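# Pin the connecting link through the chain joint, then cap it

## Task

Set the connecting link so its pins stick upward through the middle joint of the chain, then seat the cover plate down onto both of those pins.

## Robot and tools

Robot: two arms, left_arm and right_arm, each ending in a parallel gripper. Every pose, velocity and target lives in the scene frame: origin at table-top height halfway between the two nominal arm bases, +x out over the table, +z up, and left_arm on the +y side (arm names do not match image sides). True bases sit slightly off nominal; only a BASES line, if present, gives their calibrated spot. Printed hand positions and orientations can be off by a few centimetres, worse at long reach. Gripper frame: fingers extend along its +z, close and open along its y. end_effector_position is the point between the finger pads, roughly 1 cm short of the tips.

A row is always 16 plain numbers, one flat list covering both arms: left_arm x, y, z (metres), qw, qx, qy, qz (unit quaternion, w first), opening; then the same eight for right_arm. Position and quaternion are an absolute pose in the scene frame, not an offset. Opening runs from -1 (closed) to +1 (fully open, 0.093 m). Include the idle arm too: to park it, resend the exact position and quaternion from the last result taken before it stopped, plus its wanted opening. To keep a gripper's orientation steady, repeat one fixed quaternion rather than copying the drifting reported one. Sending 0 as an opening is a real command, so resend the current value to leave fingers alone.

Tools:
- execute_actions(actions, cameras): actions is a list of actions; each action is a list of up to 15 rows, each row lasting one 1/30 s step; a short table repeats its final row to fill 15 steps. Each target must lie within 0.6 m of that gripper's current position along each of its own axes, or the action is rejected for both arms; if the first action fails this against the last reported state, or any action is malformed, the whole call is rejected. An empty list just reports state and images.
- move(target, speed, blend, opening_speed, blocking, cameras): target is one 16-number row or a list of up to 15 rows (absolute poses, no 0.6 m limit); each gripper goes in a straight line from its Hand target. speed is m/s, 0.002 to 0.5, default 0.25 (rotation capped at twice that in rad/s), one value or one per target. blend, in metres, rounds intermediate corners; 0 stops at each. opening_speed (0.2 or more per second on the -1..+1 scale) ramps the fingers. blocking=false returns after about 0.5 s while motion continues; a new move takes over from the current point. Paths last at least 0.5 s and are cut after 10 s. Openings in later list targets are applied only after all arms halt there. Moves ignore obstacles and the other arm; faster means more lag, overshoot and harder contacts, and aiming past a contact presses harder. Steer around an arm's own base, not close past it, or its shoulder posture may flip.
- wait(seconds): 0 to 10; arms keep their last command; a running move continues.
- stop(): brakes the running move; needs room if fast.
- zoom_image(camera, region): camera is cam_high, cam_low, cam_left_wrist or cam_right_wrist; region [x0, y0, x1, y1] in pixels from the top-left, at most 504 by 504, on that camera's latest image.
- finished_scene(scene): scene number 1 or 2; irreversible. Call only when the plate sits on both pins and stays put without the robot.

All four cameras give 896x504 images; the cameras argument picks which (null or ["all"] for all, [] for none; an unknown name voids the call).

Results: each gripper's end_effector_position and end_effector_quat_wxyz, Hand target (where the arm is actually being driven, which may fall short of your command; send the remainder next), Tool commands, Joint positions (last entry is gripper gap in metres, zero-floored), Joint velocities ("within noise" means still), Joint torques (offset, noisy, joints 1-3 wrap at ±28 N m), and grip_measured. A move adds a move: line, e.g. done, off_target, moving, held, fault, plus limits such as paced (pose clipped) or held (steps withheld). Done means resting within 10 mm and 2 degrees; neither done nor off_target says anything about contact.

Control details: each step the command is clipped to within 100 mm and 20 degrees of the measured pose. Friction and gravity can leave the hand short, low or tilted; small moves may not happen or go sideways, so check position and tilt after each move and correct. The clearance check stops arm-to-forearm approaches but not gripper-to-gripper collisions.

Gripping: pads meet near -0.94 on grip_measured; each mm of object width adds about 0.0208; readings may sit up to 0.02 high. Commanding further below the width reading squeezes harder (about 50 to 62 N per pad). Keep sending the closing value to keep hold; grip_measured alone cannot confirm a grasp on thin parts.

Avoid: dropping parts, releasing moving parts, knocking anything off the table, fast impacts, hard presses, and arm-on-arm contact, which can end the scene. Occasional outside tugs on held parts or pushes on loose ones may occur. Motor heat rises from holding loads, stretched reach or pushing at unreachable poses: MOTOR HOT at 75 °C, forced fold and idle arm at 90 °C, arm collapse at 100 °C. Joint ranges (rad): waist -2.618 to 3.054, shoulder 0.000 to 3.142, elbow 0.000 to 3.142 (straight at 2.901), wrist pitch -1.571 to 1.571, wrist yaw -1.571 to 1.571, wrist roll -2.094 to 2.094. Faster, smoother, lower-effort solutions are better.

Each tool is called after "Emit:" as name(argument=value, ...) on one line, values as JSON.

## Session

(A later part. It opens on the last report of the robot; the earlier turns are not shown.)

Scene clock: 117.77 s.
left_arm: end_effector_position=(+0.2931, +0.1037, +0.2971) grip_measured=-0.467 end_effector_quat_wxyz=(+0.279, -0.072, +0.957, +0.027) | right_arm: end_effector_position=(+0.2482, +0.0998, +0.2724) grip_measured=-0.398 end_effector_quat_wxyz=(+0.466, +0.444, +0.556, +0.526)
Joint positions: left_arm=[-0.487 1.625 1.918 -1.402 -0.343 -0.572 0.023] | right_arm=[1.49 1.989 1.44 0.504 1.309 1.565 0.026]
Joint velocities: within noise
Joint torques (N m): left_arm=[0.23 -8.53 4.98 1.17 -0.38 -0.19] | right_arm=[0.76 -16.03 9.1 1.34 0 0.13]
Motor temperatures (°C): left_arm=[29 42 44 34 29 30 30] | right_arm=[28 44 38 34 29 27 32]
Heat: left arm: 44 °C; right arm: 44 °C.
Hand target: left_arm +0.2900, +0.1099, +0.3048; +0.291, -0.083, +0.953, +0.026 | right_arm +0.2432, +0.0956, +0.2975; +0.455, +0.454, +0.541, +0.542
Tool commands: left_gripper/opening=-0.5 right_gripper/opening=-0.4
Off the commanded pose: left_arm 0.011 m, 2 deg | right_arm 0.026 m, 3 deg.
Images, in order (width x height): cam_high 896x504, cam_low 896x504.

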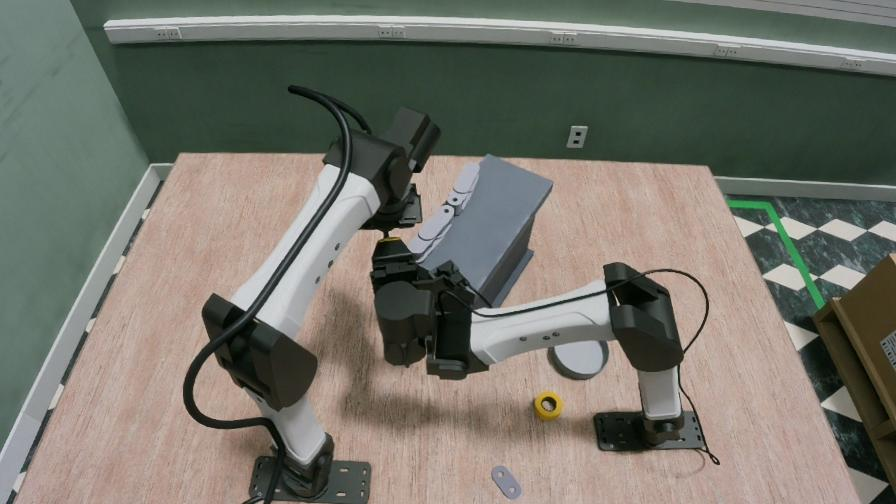

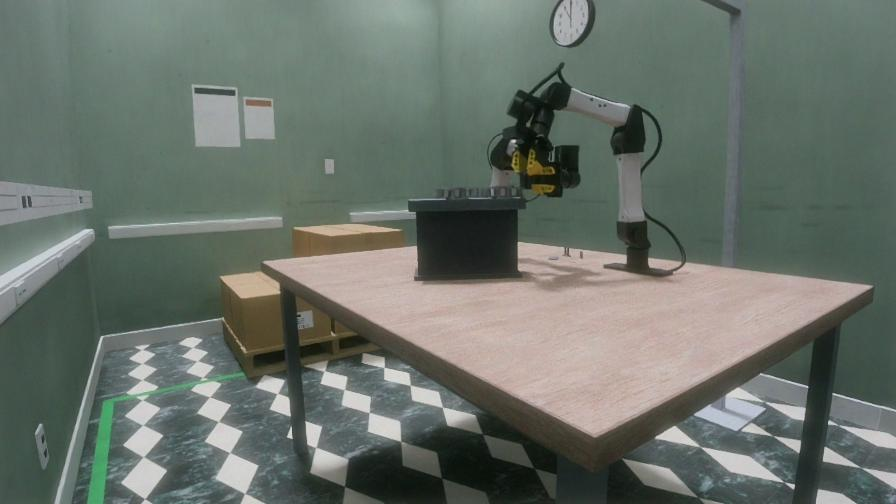

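Emit:
move(target=[0.29,0.11,0.305,0.2913,-0.0834,0.9527,0.0255,-0.50,0.225,0.09,0.285,0.4545,0.4545,0.5417,0.5417,-0.4], speed=0.03, cameras=["cam_right_wrist","cam_left_wrist"])

Scene clock: 119.73 s.
left_arm: end_effector_position=(+0.2931, +0.1037, +0.2971) grip_measured=-0.467 end_effector_quat_wxyz=(+0.279, -0.072, +0.957, +0.027) | right_arm: end_effector_position=(+0.2286, +0.0979, +0.2713) grip_measured=-0.398 end_effector_quat_wxyz=(+0.463, +0.445, +0.553, +0.531)
Joint positions: left_arm=[-0.487 1.625 1.918 -1.402 -0.343 -0.572 0.023] | right_arm=[1.534 1.978 1.412 0.532 1.35 1.565 0.026]
Joint velocities: within noise
Joint torques (N m): left_arm=[0.24 -8.54 4.96 1.17 -0.38 -0.18] | right_arm=[0.5 -15.84 5.83 1.43 -0.02 0.19]
Motor temperatures (°C): left_arm=[29 42 44 34 29 30 30] | right_arm=[28 45 38 35 29 27 32]
Heat: left arm: 44 °C; right arm: 45 °C.
Hand target: left_arm +0.2900, +0.1099, +0.3048; +0.291, -0.083, +0.953, +0.026 | right_arm +0.2254, +0.0903, +0.2847; +0.454, +0.455, +0.542, +0.541
Off the commanded pose: left_arm 0.011 m, 2 deg | right_arm 0.016 m, 2 deg.
move: off_target (left_arm, right_arm)
Images, in order (width x height): cam_left_wrist 896x504, cam_right_wrist 896x504.

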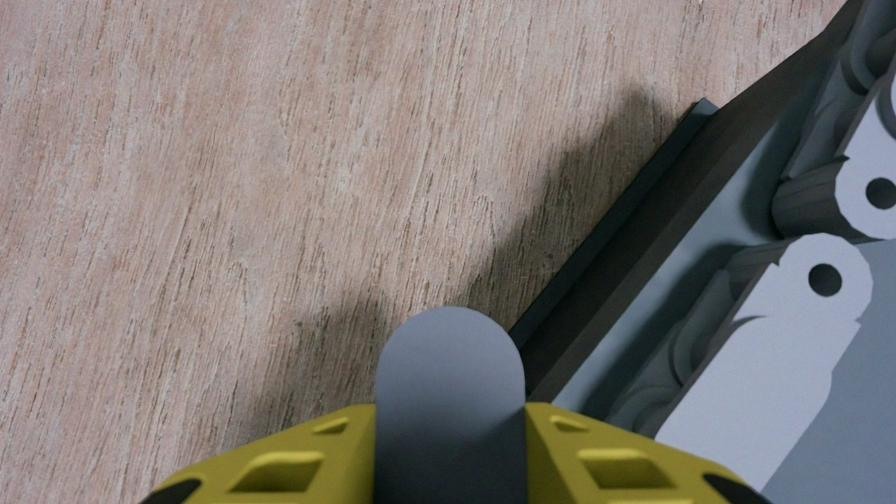

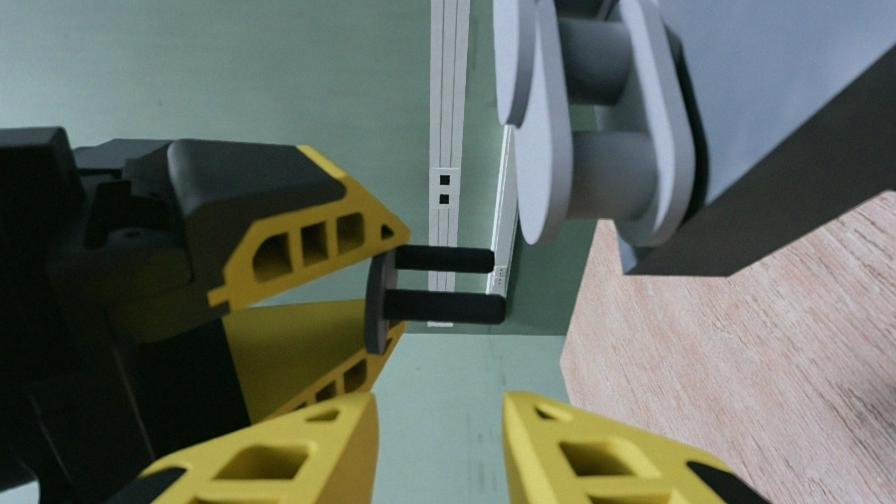

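Emit:
move(target=[0.29,0.11,0.305,0.2913,-0.0834,0.9527,0.0255,-0.50,0.228,0.088,0.30,0.4545,0.4545,0.5417,0.5417,-0.4], speed=0.04, cameras=["cam_right_wrist"])

Scene clock: 121.20 s.
left_arm: end_effector_position=(+0.2931, +0.1037, +0.2971) grip_measured=-0.467 end_effector_quat_wxyz=(+0.279, -0.072, +0.957, +0.027) | right_arm: end_effector_position=(+0.2284, +0.0937, +0.2807) grip_measured=-0.398 end_effector_quat_wxyz=(+0.462, +0.447, +0.551, +0.533)
Joint positions: left_arm=[-0.487 1.625 1.918 -1.402 -0.343 -0.572 0.023] | right_arm=[1.534 1.953 1.412 0.514 1.35 1.565 0.026]
Joint velocities: within noise
Joint torques (N m): left_arm=[0.23 -8.55 4.98 1.18 -0.38 -0.18] | right_arm=[-0.03 -15.41 8.08 1.28 -0.08 0.09]
Motor temperatures (°C): left_arm=[29 42 44 34 29 30 30] | right_arm=[28 46 38 35 29 27 32]
Heat: left arm: 44 °C; right arm: 46 °C.
Hand target: left_arm +0.2900, +0.1099, +0.3048; +0.291, -0.083, +0.953, +0.026 | right_arm +0.2281, +0.0878, +0.2997; +0.455, +0.454, +0.541, +0.542
Off the commanded pose: left_arm 0.011 m, 2 deg | right_arm 0.020 m, 2 deg.
move: off_target (left_arm, right_arm)
Images, in order (width x height): cam_right_wrist 896x504.

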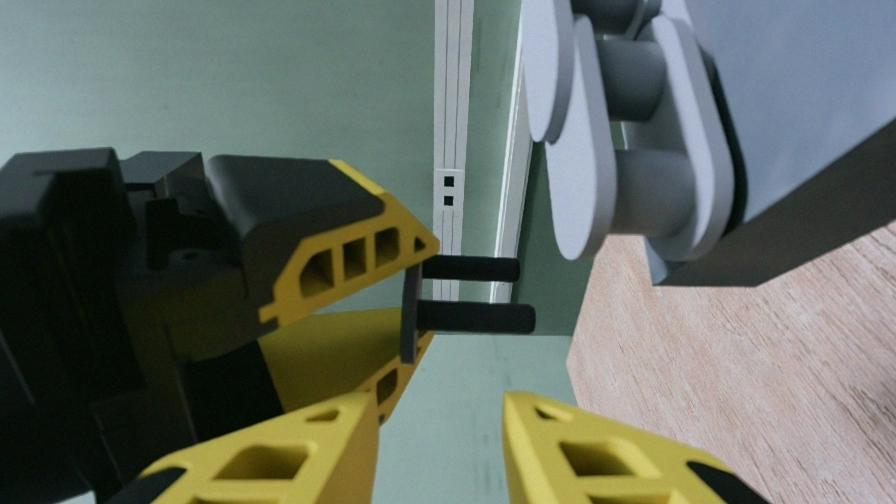

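Emit:
move(target=[0.29,0.11,0.305,0.2913,-0.0834,0.9527,0.0255,-0.50,0.228,0.0875,0.310,0.4545,0.4545,0.5417,0.5417,-0.4], speed=0.04, cameras=["cam_right_wrist"])

Emit:
zoom_image(camera="cam_right_wrist", region=[350, 220, 602, 362])

Scene clock: 122.60 s.
left_arm: end_effector_position=(+0.2931, +0.1037, +0.2971) grip_measured=-0.467 end_effector_quat_wxyz=(+0.279, -0.072, +0.957, +0.027) | right_arm: end_effector_position=(+0.2284, +0.0923, +0.2860) grip_measured=-0.398 end_effector_quat_wxyz=(+0.464, +0.444, +0.554, +0.529)
Joint positions: left_arm=[-0.487 1.625 1.918 -1.402 -0.343 -0.572 0.023] | right_arm=[1.534 1.941 1.423 0.478 1.35 1.565 0.026]
Joint velocities: within noise
Joint torques (N m): left_arm=[0.24 -8.54 4.98 1.18 -0.37 -0.19] | right_arm=[-0.02 -15.34 9.21 1.31 -0.06 0.09]
Motor temperatures (°C): left_arm=[29 42 44 34 29 30 30] | right_arm=[28 46 38 35 29 27 32]
Heat: left arm: 44 °C; right arm: 46 °C.
Hand target: left_arm +0.2900, +0.1099, +0.3048; +0.291, -0.083, +0.953, +0.026 | right_arm +0.2281, +0.0870, +0.3096; +0.455, +0.454, +0.541, +0.542
Off the commanded pose: left_arm 0.011 m, 2 deg | right_arm 0.024 m, 3 deg.
move: off_target (left_arm, right_arm)
Images, in order (width x height): cam_right_wrist 896x504.

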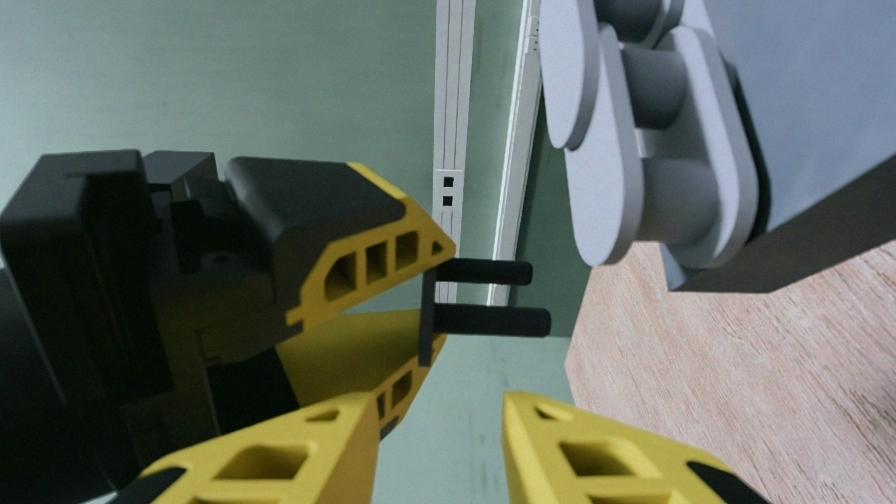

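Scaled by 2.000 from the camera's 896x504 image, which has a finer 1280x720 frame.

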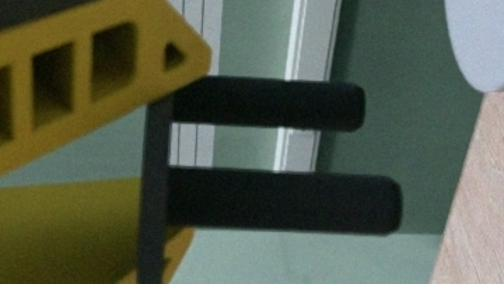

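Emit:
move(target=[0.29,0.11,0.305,0.2913,-0.0834,0.9527,0.0255,-0.50,0.242,0.098,0.308,0.4545,0.4545,0.5417,0.5417,-0.4], speed=0.03, cameras=["cam_right_wrist","cam_left_wrist"])

Emit:
zoom_image(camera="cam_right_wrist", region=[350, 250, 602, 392])

Scene clock: 124.33 s.
left_arm: end_effector_position=(+0.2935, +0.1039, +0.2975) grip_measured=-0.467 end_effector_quat_wxyz=(+0.280, -0.073, +0.957, +0.027) | right_arm: end_effector_position=(+0.2382, +0.0950, +0.3036) grip_measured=-0.398 end_effector_quat_wxyz=(+0.456, +0.453, +0.543, +0.540)
Joint positions: left_arm=[-0.486 1.625 1.918 -1.4 -0.344 -0.574 0.023] | right_arm=[1.512 1.941 1.478 0.462 1.329 1.565 0.026]
Joint velocities: within noise
Joint torques (N m): left_arm=[0.21 -8.53 4.97 1.16 -0.37 -0.18] | right_arm=[-0.66 -11 9.35 1.35 -0.18 0.12]
Motor temperatures (°C): left_arm=[29 42 44 34 29 30 30] | right_arm=[28 47 39 35 29 27 32]
Heat: left arm: 44 °C; right arm: 47 °C.
Hand target: left_arm +0.2900, +0.1100, +0.3049; +0.291, -0.084, +0.953, +0.026 | right_arm +0.2420, +0.0978, +0.3079; +0.455, +0.454, +0.541, +0.542
Off the commanded pose: left_arm 0.010 m, 2 deg | right_arm 0.007 m, 0 deg.
move: done
Images, in order (width x height): cam_left_wrist 896x504, cam_right_wrist 896x504.

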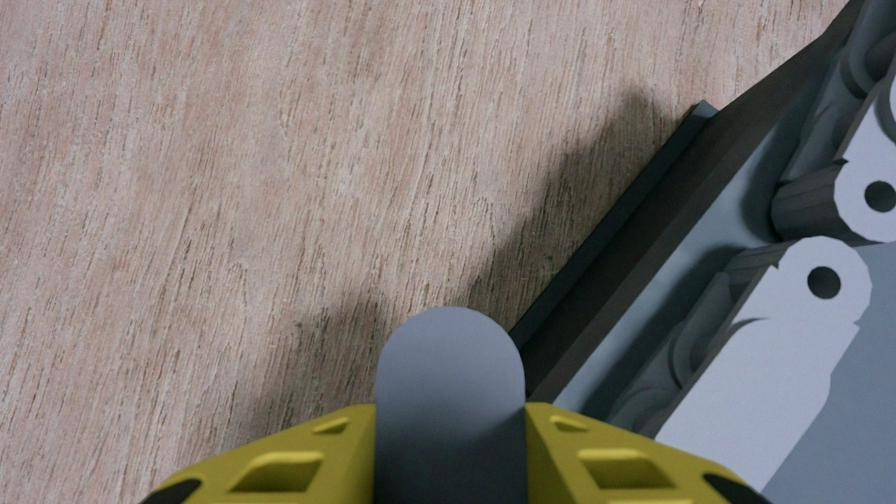

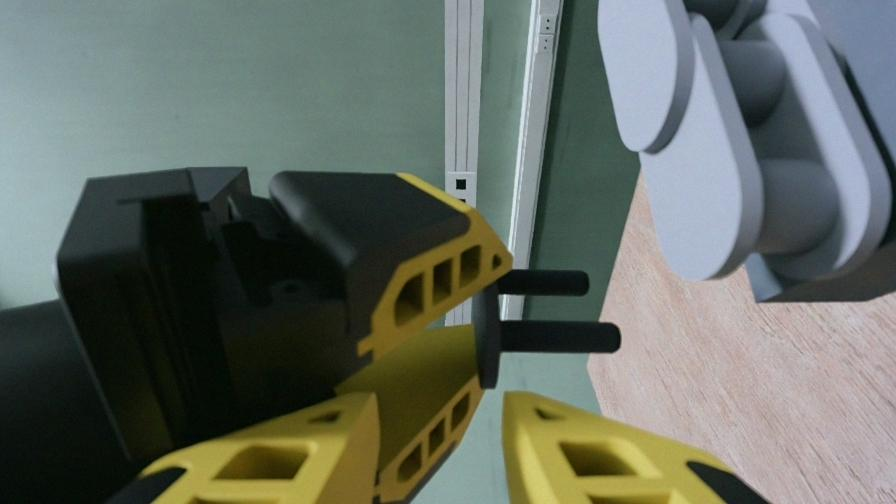

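Scaled by 2.000 from the camera's 896x504 image, which has a finer 1280x720 frame.

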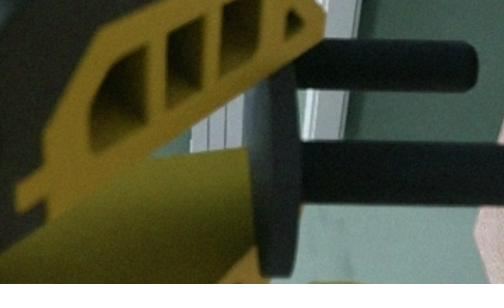

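Emit:
move(target=[0.29,0.11,0.305,0.2913,-0.0834,0.9527,0.0255,-0.50,0.240,0.099,0.289,0.4545,0.4545,0.5417,0.5417,-0.55], speed=0.03, cameras=["cam_right_wrist","cam_left_wrist"])

Emit:
zoom_image(camera="cam_right_wrist", region=[350, 250, 602, 392])

Scene clock: 126.17 s.
left_arm: end_effector_position=(+0.2935, +0.1039, +0.2975) grip_measured=-0.467 end_effector_quat_wxyz=(+0.280, -0.073, +0.957, +0.027) | right_arm: end_effector_position=(+0.2381, +0.0946, +0.3055) grip_measured=-0.547 end_effector_quat_wxyz=(+0.449, +0.459, +0.534, +0.549)
Joint positions: left_arm=[-0.486 1.625 1.918 -1.4 -0.344 -0.574 0.023] | right_arm=[1.512 1.941 1.471 0.502 1.329 1.565 0.019]
Joint velocities: within noise
Joint torques (N m): left_arm=[0.2 -8.54 4.97 1.17 -0.37 -0.17] | right_arm=[-0.29 -9.1 5.97 1.47 -0.15 0.19]
Motor temperatures (°C): left_arm=[29 42 44 34 29 30 30] | right_arm=[28 47 39 35 29 27 32]
Heat: left arm: 44 °C; right arm: 47 °C.
Hand target: left_arm +0.2900, +0.1100, +0.3049; +0.291, -0.084, +0.953, +0.026 | right_arm +0.2400, +0.0985, +0.2891; +0.454, +0.455, +0.542, +0.541
Off the commanded pose: left_arm 0.010 m, 2 deg | right_arm 0.017 m, 1 deg.
move: off_target (right_arm)
Images, in order (width x height): cam_left_wrist 896x504, cam_right_wrist 896x504.

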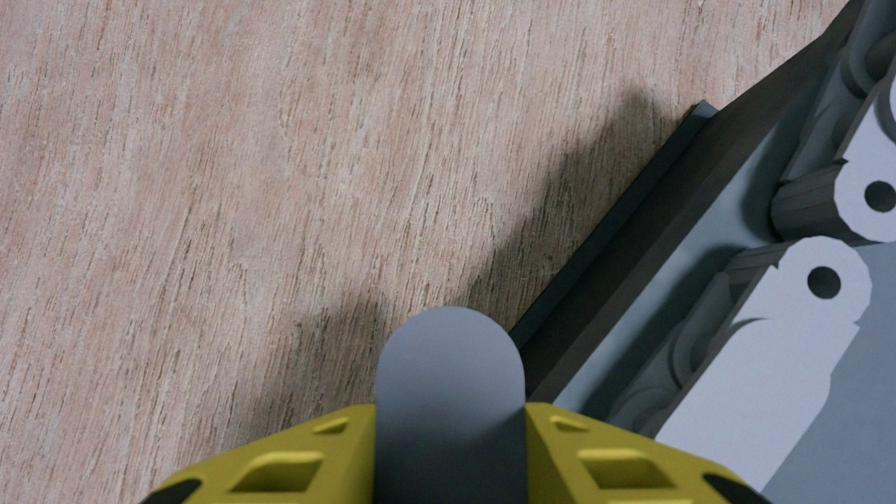

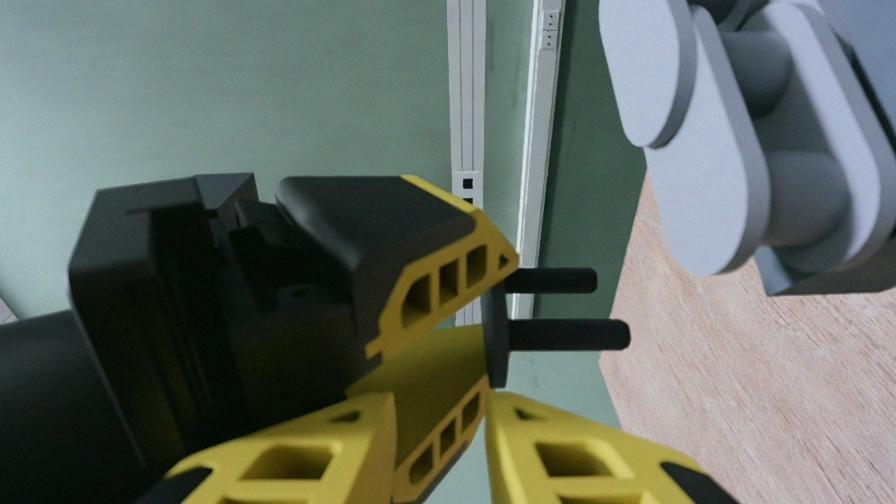

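Scaled by 2.000 from the camera's 896x504 image, which has a finer 1280x720 frame.

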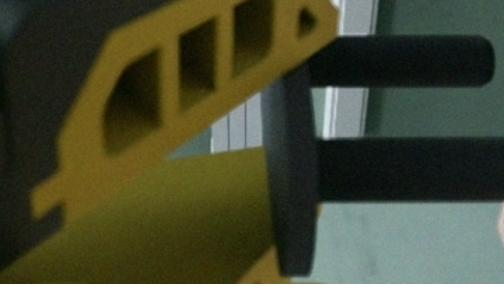

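Emit:
move(target=[0.29,0.11,0.305,0.2913,-0.0834,0.9527,0.0255,-0.50,0.240,0.100,0.280,0.4545,0.4545,0.5417,0.5417,-0.55], speed=0.03, cameras=[])

Scene clock: 127.57 s.
left_arm: end_effector_position=(+0.2935, +0.1039, +0.2975) grip_measured=-0.467 end_effector_quat_wxyz=(+0.280, -0.073, +0.957, +0.027) | right_arm: end_effector_position=(+0.2383, +0.0963, +0.2956) grip_measured=-0.547 end_effector_quat_wxyz=(+0.450, +0.459, +0.535, +0.549)
Joint positions: left_arm=[-0.486 1.625 1.918 -1.4 -0.344 -0.574 0.023] | right_arm=[1.512 1.957 1.453 0.533 1.329 1.565 0.019]
Joint velocities: within noise
Joint torques (N m): left_arm=[0.21 -8.49 4.97 1.17 -0.37 -0.17] | right_arm=[-0.29 -9.37 5.94 1.48 -0.15 0.18]
Motor temperatures (°C): left_arm=[29 42 44 34 29 30 30] | right_arm=[28 47 39 35 29 27 32]
Heat: left arm: 44 °C; right arm: 47 °C.
Hand target: left_arm +0.2900, +0.1100, +0.3049; +0.291, -0.084, +0.953, +0.026 | right_arm +0.2400, +0.0996, +0.2802; +0.454, +0.455, +0.542, +0.541
Off the commanded pose: left_arm 0.010 m, 2 deg | right_arm 0.016 m, 1 deg.
move: off_target (right_arm)
No camera images: "cameras" was empty.

Emit:
move(target=[0.29,0.11,0.305,0.2913,-0.0834,0.9527,0.0255,-0.50,0.240,0.1025,0.2745,0.4545,0.4545,0.5417,0.5417,-0.5], speed=0.03, cameras=["cam_right_wrist"])

Emit:
zoom_image(camera="cam_right_wrist", region=[350, 250, 602, 392])

Scene clock: 128.97 s.
left_arm: end_effector_position=(+0.2935, +0.1039, +0.2975) grip_measured=-0.467 end_effector_quat_wxyz=(+0.280, -0.073, +0.957, +0.027) | right_arm: end_effector_position=(+0.2384, +0.0990, +0.2906) grip_measured=-0.502 end_effector_quat_wxyz=(+0.449, +0.459, +0.534, +0.549)
Joint positions: left_arm=[-0.486 1.625 1.918 -1.4 -0.344 -0.574 0.023] | right_arm=[1.512 1.972 1.453 0.55 1.329 1.565 0.021]
Joint velocities: within noise
Joint torques (N m): left_arm=[0.21 -8.51 4.97 1.16 -0.37 -0.17] | right_arm=[-0.25 -9.46 5.87 1.43 -0.15 0.18]
Motor temperatures (°C): left_arm=[29 42 44 34 29 30 30] | right_arm=[28 47 39 35 29 27 32]
Heat: left arm: 44 °C; right arm: 47 °C.
Hand target: left_arm +0.2900, +0.1100, +0.3049; +0.291, -0.084, +0.953, +0.026 | right_arm +0.2400, +0.1021, +0.2746; +0.454, +0.455, +0.542, +0.542
Off the commanded pose: left_arm 0.010 m, 2 deg | right_arm 0.017 m, 1 deg.
move: off_target (right_arm)
Images, in order (width x height): cam_right_wrist 896x504.

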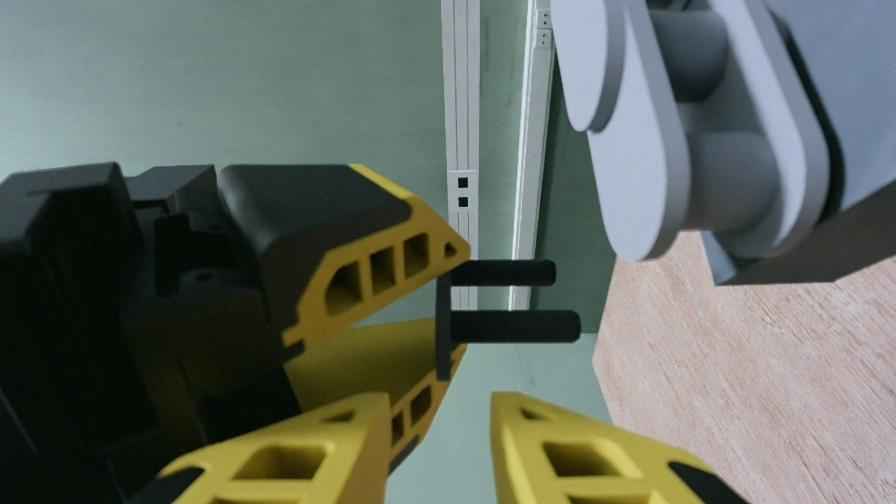

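Scaled by 2.000 from the camera's 896x504 image, which has a finer 1280x720 frame.

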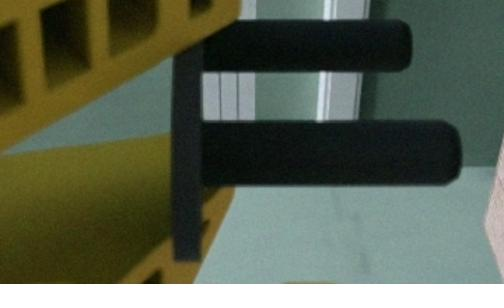

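Emit:
move(target=[0.29,0.11,0.305,0.2913,-0.0834,0.9527,0.0255,-0.50,0.252,0.1035,0.2745,0.4545,0.4545,0.5417,0.5417,-0.5], speed=0.02, cameras=["cam_left_wrist","cam_right_wrist"])

Emit:
zoom_image(camera="cam_right_wrist", region=[350, 280, 602, 422])

Scene clock: 130.47 s.
left_arm: end_effector_position=(+0.2935, +0.1039, +0.2975) grip_measured=-0.467 end_effector_quat_wxyz=(+0.280, -0.073, +0.957, +0.027) | right_arm: end_effector_position=(+0.2486, +0.0990, +0.2876) grip_measured=-0.502 end_effector_quat_wxyz=(+0.452, +0.459, +0.535, +0.547)
Joint positions: left_arm=[-0.486 1.625 1.918 -1.4 -0.344 -0.574 0.023] | right_arm=[1.489 1.979 1.453 0.551 1.308 1.565 0.021]
Joint velocities: within noise
Joint torques (N m): left_arm=[0.21 -8.5 4.98 1.16 -0.36 -0.17] | right_arm=[-0.51 -9.51 6.71 1.47 -0.17 0.17]
Motor temperatures (°C): left_arm=[29 42 44 34 29 30 30] | right_arm=[28 47 39 35 29 27 32]
Heat: left arm: 44 °C; right arm: 47 °C.
Hand target: left_arm +0.2900, +0.1100, +0.3049; +0.291, -0.084, +0.953, +0.026 | right_arm +0.2519, +0.1030, +0.2746; +0.454, +0.455, +0.542, +0.542
Off the commanded pose: left_arm 0.010 m, 2 deg | right_arm 0.014 m, 1 deg.
move: off_target (right_arm)
Images, in order (width x height): cam_left_wrist 896x504, cam_right_wrist 896x504.

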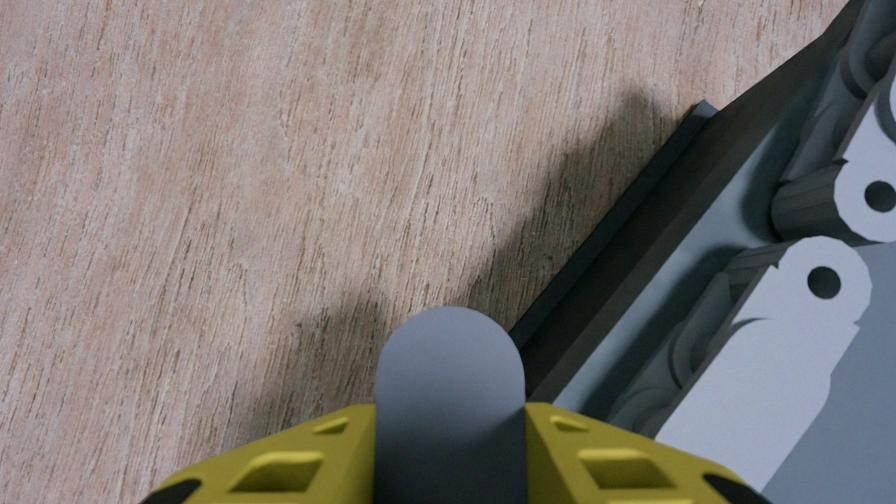

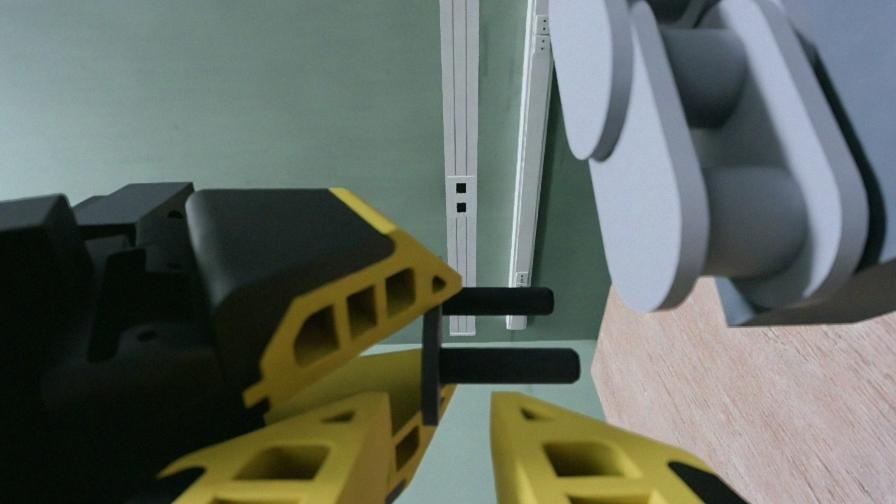

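Scaled by 2.000 from the camera's 896x504 image, which has a finer 1280x720 frame.

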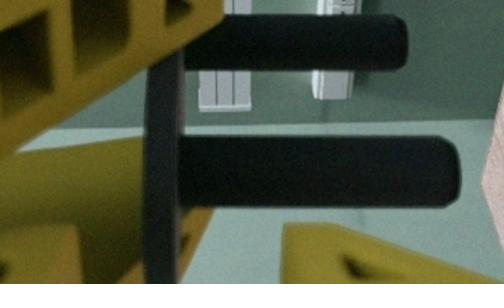

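Emit:
move(target=[0.29,0.11,0.305,0.2913,-0.0834,0.9527,0.0255,-0.50,0.258,0.1045,0.296,0.4545,0.4545,0.5417,0.5417,-0.5], speed=0.02, cameras=["cam_left_wrist","cam_right_wrist"])

Emit:
zoom_image(camera="cam_right_wrist", region=[350, 300, 602, 442])

Scene clock: 132.77 s.
left_arm: end_effector_position=(+0.2942, +0.1056, +0.2978) grip_measured=-0.467 end_effector_quat_wxyz=(+0.282, -0.075, +0.956, +0.030) | right_arm: end_effector_position=(+0.2526, +0.1009, +0.2902) grip_measured=-0.502 end_effector_quat_wxyz=(+0.458, +0.451, +0.546, +0.537)
Joint positions: left_arm=[-0.484 1.625 1.918 -1.4 -0.351 -0.574 0.023] | right_arm=[1.48 1.979 1.481 0.487 1.298 1.565 0.021]
Joint velocities: within noise
Joint torques (N m): left_arm=[0.05 -8.51 4.98 1.16 -0.28 -0.17] | right_arm=[-0.87 -11.17 9.73 1.38 -0.2 0.13]
Motor temperatures (°C): left_arm=[29 42 44 34 29 30 30] | right_arm=[28 47 39 35 29 27 32]
Heat: left arm: 44 °C; right arm: 47 °C.
Hand target: left_arm +0.2900, +0.1100, +0.3049; +0.291, -0.084, +0.953, +0.026 | right_arm +0.2579, +0.1041, +0.2960; +0.455, +0.454, +0.541, +0.542
Off the commanded pose: left_arm 0.009 m, 2 deg | right_arm 0.009 m, 1 deg.
move: done
Images, in order (width x height): cam_left_wrist 896x504, cam_right_wrist 896x504.

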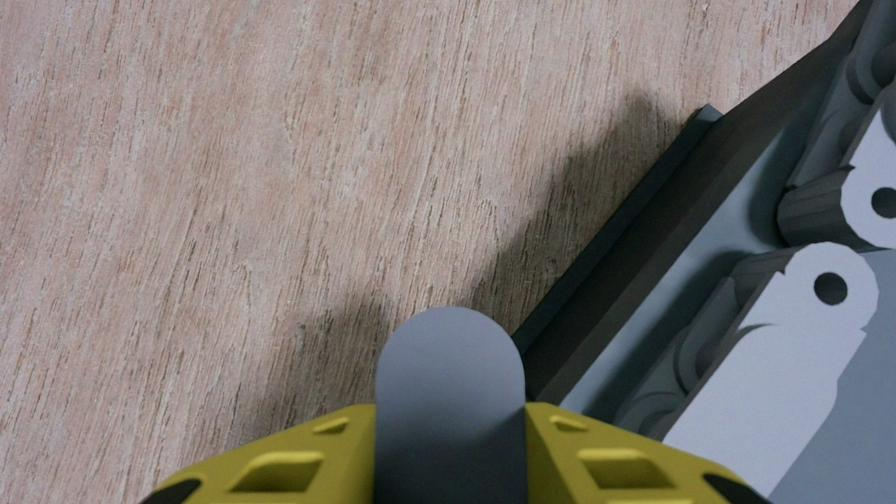

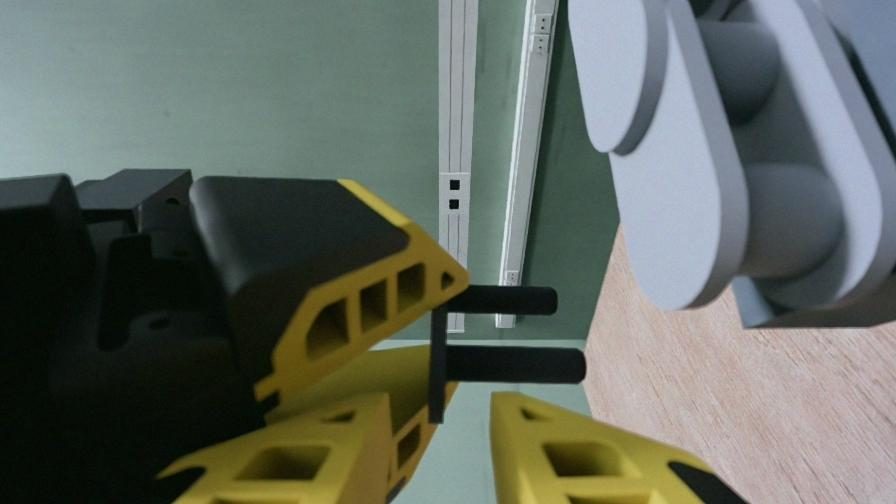

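Scaled by 2.000 from the camera's 896x504 image, which has a finer 1280x720 frame.

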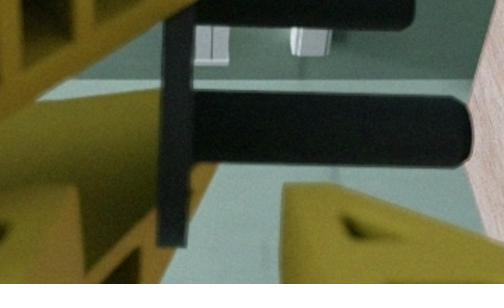

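Emit:
move(target=[[0.29,0.11,0.305,0.2913,-0.0834,0.9527,0.0255,-0.50,0.235,0.095,0.290,0.4545,0.4545,0.5417,0.5417,-0.5],[0.29,0.11,0.305,0.2913,-0.0834,0.9527,0.0255,-0.50,0.17,0.07,0.300,0.4545,0.4545,0.5417,0.5417,-0.5],[0.29,0.11,0.315,0.2913,-0.0834,0.9527,0.0255,-0.50,0.13,-0.10,0.31,0,0,0.7071,0.7071,-0.4],[0.16,0.06,0.315,0.2067,0.6762,0.6762,-0.2067,-0.50,0.15,-0.10,0.31,0,0,0.7071,0.7071,-0.4]], speed=[0.05,0.15,0.15,0.12], blend=[0.01,0.02,0.03,0])

Scene clock: 146.07 s.
left_arm: end_effector_position=(+0.2386, +0.0891, +0.3089) grip_measured=-0.467 end_effector_quat_wxyz=(+0.268, +0.250, +0.928, -0.072) | right_arm: end_effector_position=(+0.1362, -0.1004, +0.3148) grip_measured=-0.402 end_effector_quat_wxyz=(+0.003, -0.003, +0.704, +0.710)
Joint positions: left_arm=[-0.401 1.405 1.754 -1.359 0.057 0.092 0.023] | right_arm=[0.829 0.669 0.568 0.113 -0.75 1.571 0.026]
Joint velocities: within noise
Joint torques (N m): left_arm=[0.34 -6.01 4.98 1.49 0.13 0.11] | right_arm=[-0.64 0.54 6.94 1.94 -0.17 0.11]
Motor temperatures (°C): left_arm=[29 41 44 35 29 30 30] | right_arm=[28 46 39 36 29 27 32]
Heat: left arm: 44 °C; right arm: 46 °C.
Hand target: left_arm +0.2368, +0.0895, +0.3149; +0.282, +0.255, +0.922, -0.077 | right_arm +0.1380, -0.1000, +0.3101; +0.000, +0.000, +0.707, +0.707
Off the commanded pose: left_arm 0.084 m, 60 deg | right_arm 0.015 m, 1 deg.
move: off_target (left_arm, right_arm; path cut at 10 s); path passed 3 of 4 targets; blend cut to 0 m at target 3

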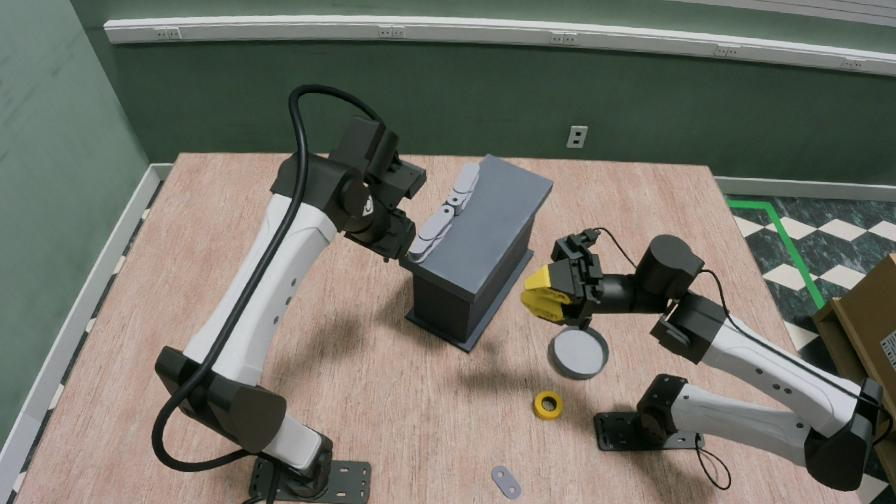

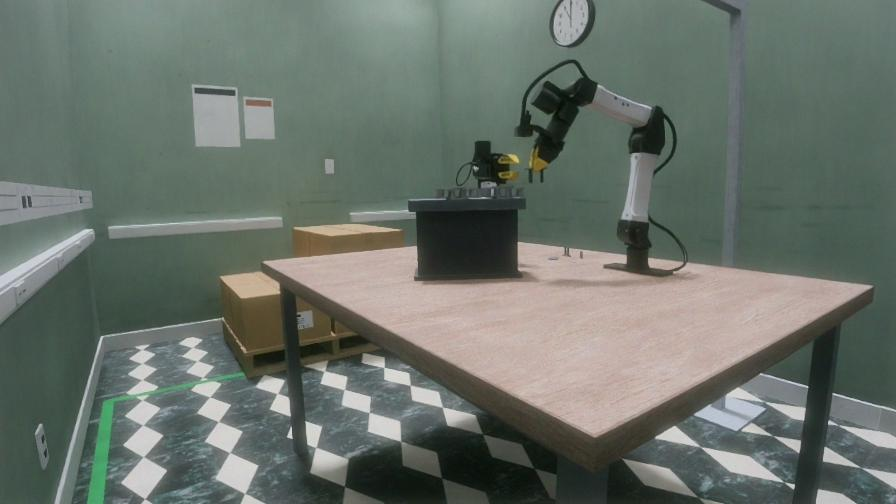

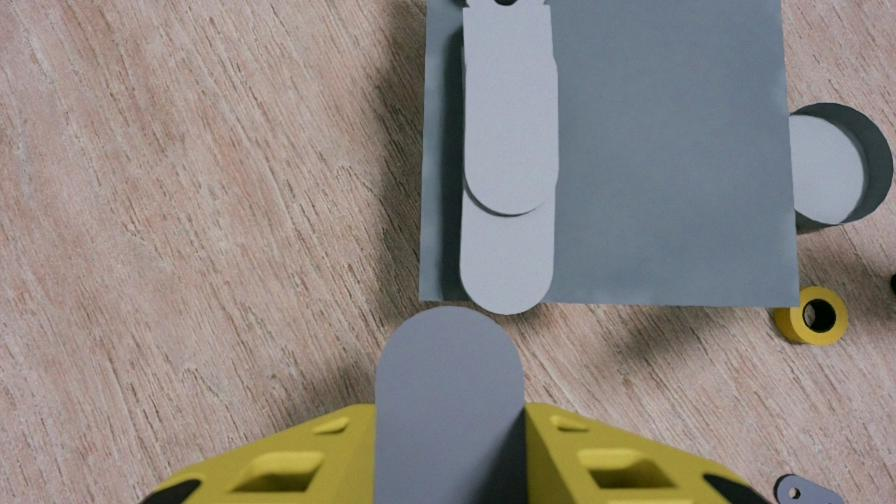

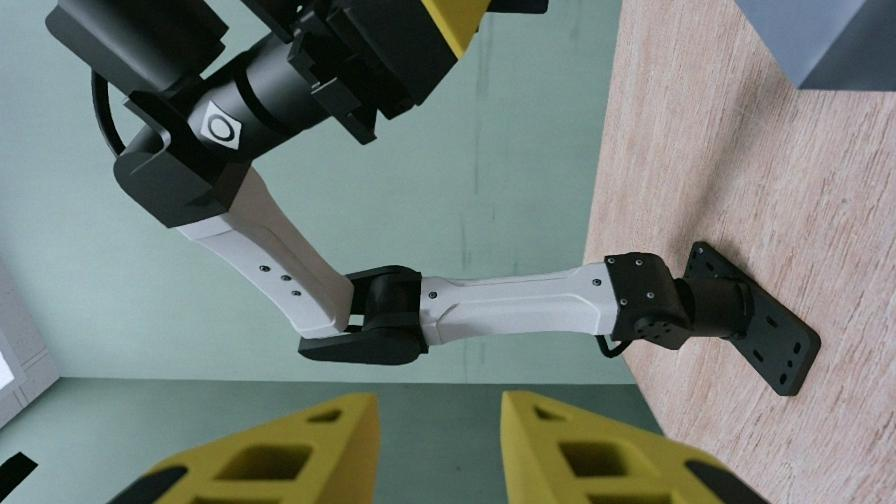

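Emit:
move(target=[0.16,0.06,0.315,0.2067,0.6762,0.6762,-0.2067,-0.50,0.155,-0.08,0.305,0,0,0.7071,0.7071,-0.4], speed=0.12)

Scene clock: 151.37 s.
left_arm: end_effector_position=(+0.1685, +0.0610, +0.3113) grip_measured=-0.467 end_effector_quat_wxyz=(+0.262, +0.650, +0.691, -0.178) | right_arm: end_effector_position=(+0.1541, -0.0812, +0.3054) grip_measured=-0.402 end_effector_quat_wxyz=(+0.001, +0.000, +0.706, +0.708)
Joint positions: left_arm=[-0.314 1.371 1.731 -1.556 0.537 1.074 0.023] | right_arm=[0.828 0.803 0.568 0.237 -0.75 1.571 0.026]
Joint velocities: within noise
Joint torques (N m): left_arm=[-0.62 -5.07 4.59 0.85 0.5 0.11] | right_arm=[0.02 -0.36 7.95 1.98 -0.1 0.11]
Motor temperatures (°C): left_arm=[29 40 44 35 29 30 30] | right_arm=[28 45 40 37 29 27 32]
Heat: left arm: 44 °C; right arm: 45 °C.
Hand target: left_arm +0.1601, +0.0596, +0.3145; +0.266, +0.657, +0.681, -0.184 | right_arm +0.1551, -0.0800, +0.3049; +0.000, +0.000, +0.707, +0.707
Off the commanded pose: left_arm 0.009 m, 8 deg | right_arm 0.002 m, 0 deg.
joint sent to its limit (left arm) — joint 4 (wrist pitch), lower limit. The joint targets are off in orientation, not in position.
move: off_target (left_arm)

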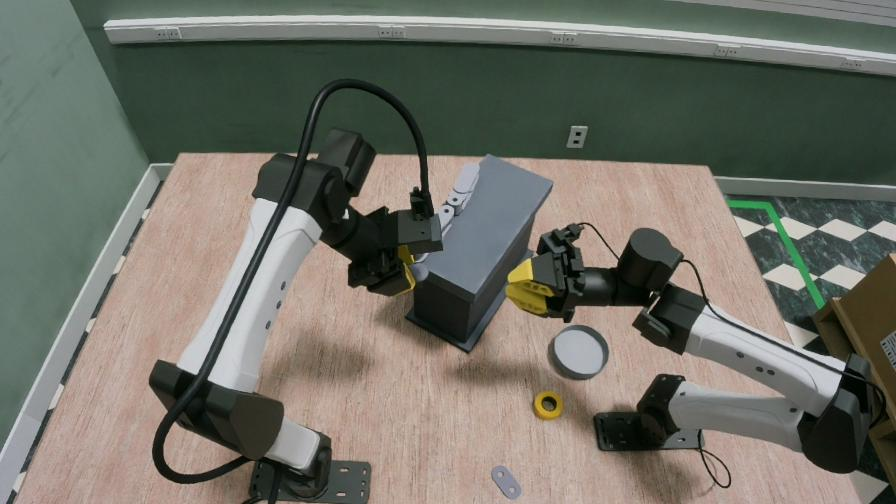

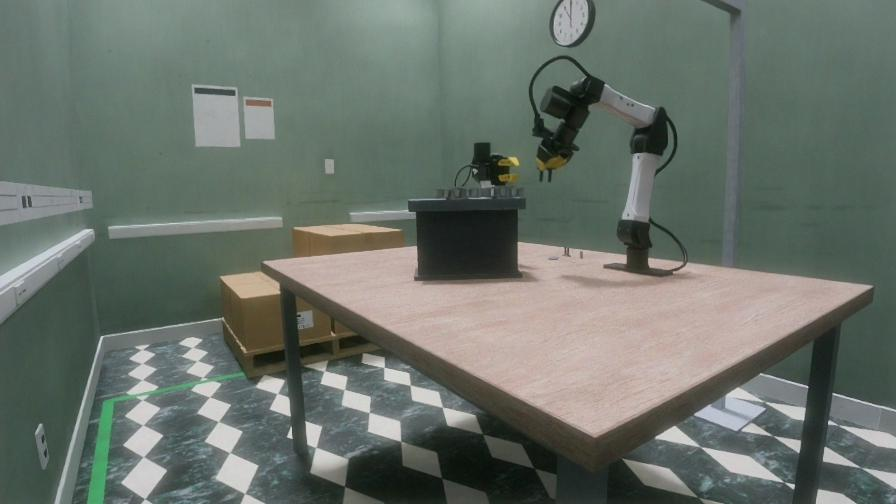

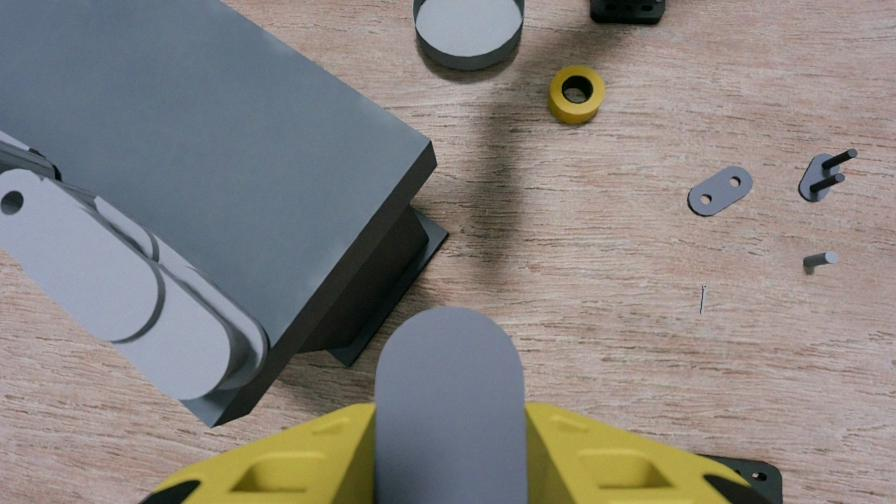

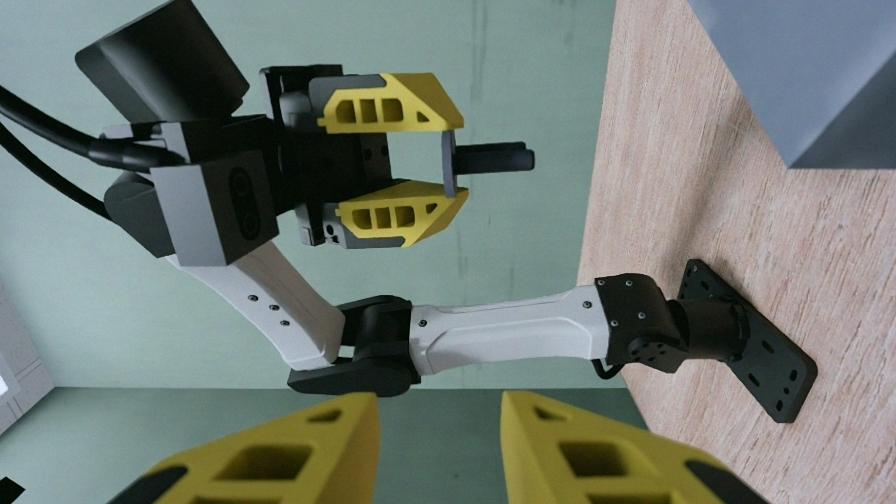

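Emit:
move(target=[0.16,0.06,0.300,0.2272,0.6018,0.7432,-0.1840,-0.50,0.175,-0.05,0.289,-0.0739,-0.0739,0.7032,0.7032,-0.4], speed=0.08)

Scene clock: 154.50 s.
left_arm: end_effector_position=(+0.1632, +0.0592, +0.2978) grip_measured=-0.467 end_effector_quat_wxyz=(+0.222, +0.604, +0.742, -0.188) | right_arm: end_effector_position=(+0.1710, -0.0515, +0.2809) grip_measured=-0.402 end_effector_quat_wxyz=(-0.079, -0.068, +0.707, +0.699)
Joint positions: left_arm=[-0.354 1.371 1.696 -1.556 0.492 0.909 0.023] | right_arm=[0.761 1.125 0.613 0.493 -1.027 1.571 0.026]
Joint velocities: within noise
Joint torques (N m): left_arm=[-0.68 -5.14 4.64 0.95 0.25 -0.23] | right_arm=[-0.62 -2.47 9.74 1.82 -0.21 0.11]
Motor temperatures (°C): left_arm=[29 40 44 35 29 30 30] | right_arm=[28 44 40 37 29 27 32]
Heat: left arm: 44 °C; right arm: 44 °C.
Hand target: left_arm +0.1600, +0.0600, +0.3000; +0.227, +0.602, +0.743, -0.184 | right_arm +0.1749, -0.0502, +0.2888; -0.074, -0.074, +0.703, +0.703
Off the commanded pose: left_arm 0.004 m, 1 deg | right_arm 0.009 m, 1 deg.
move: done

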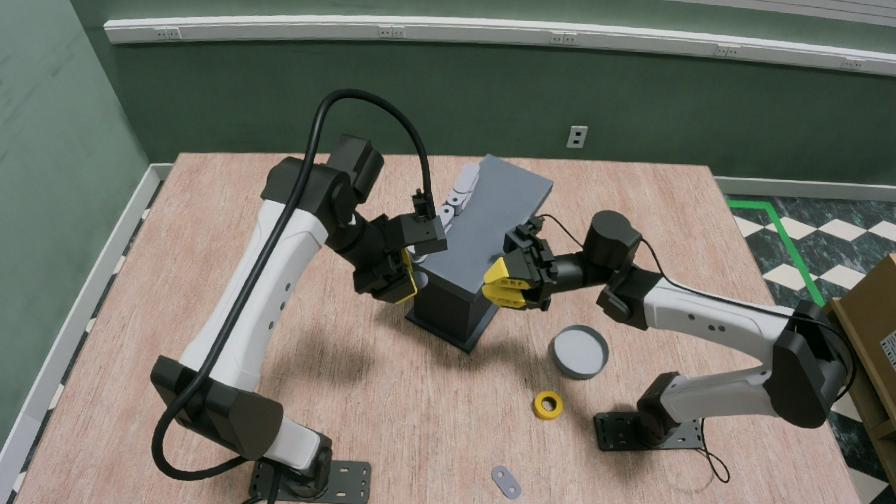

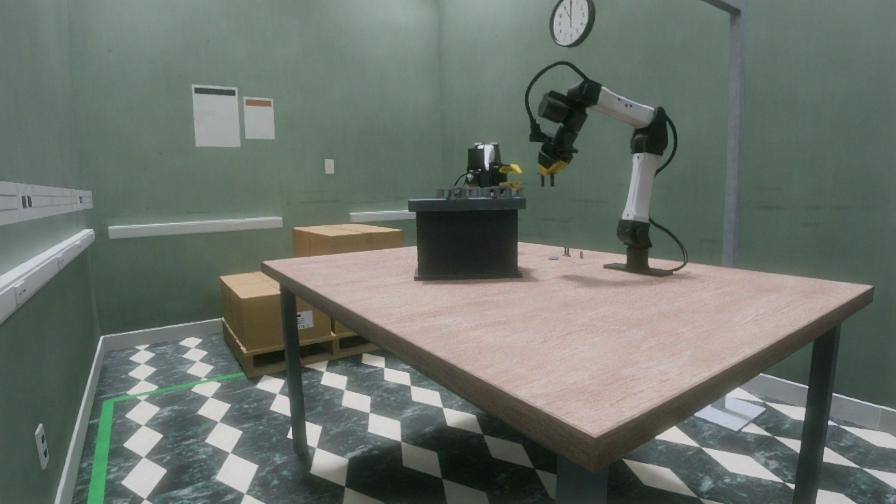

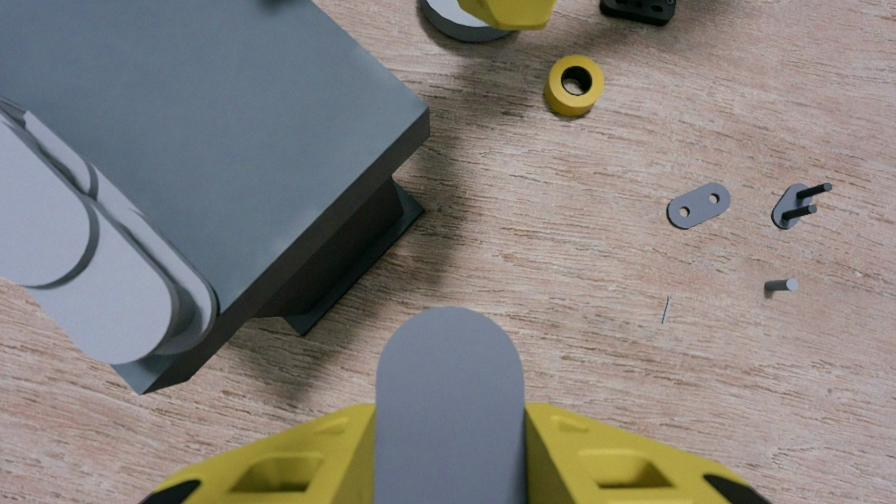

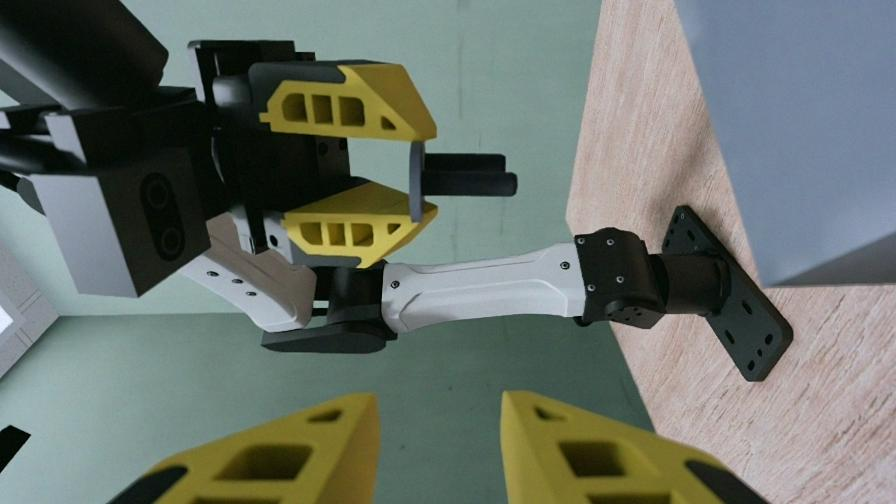

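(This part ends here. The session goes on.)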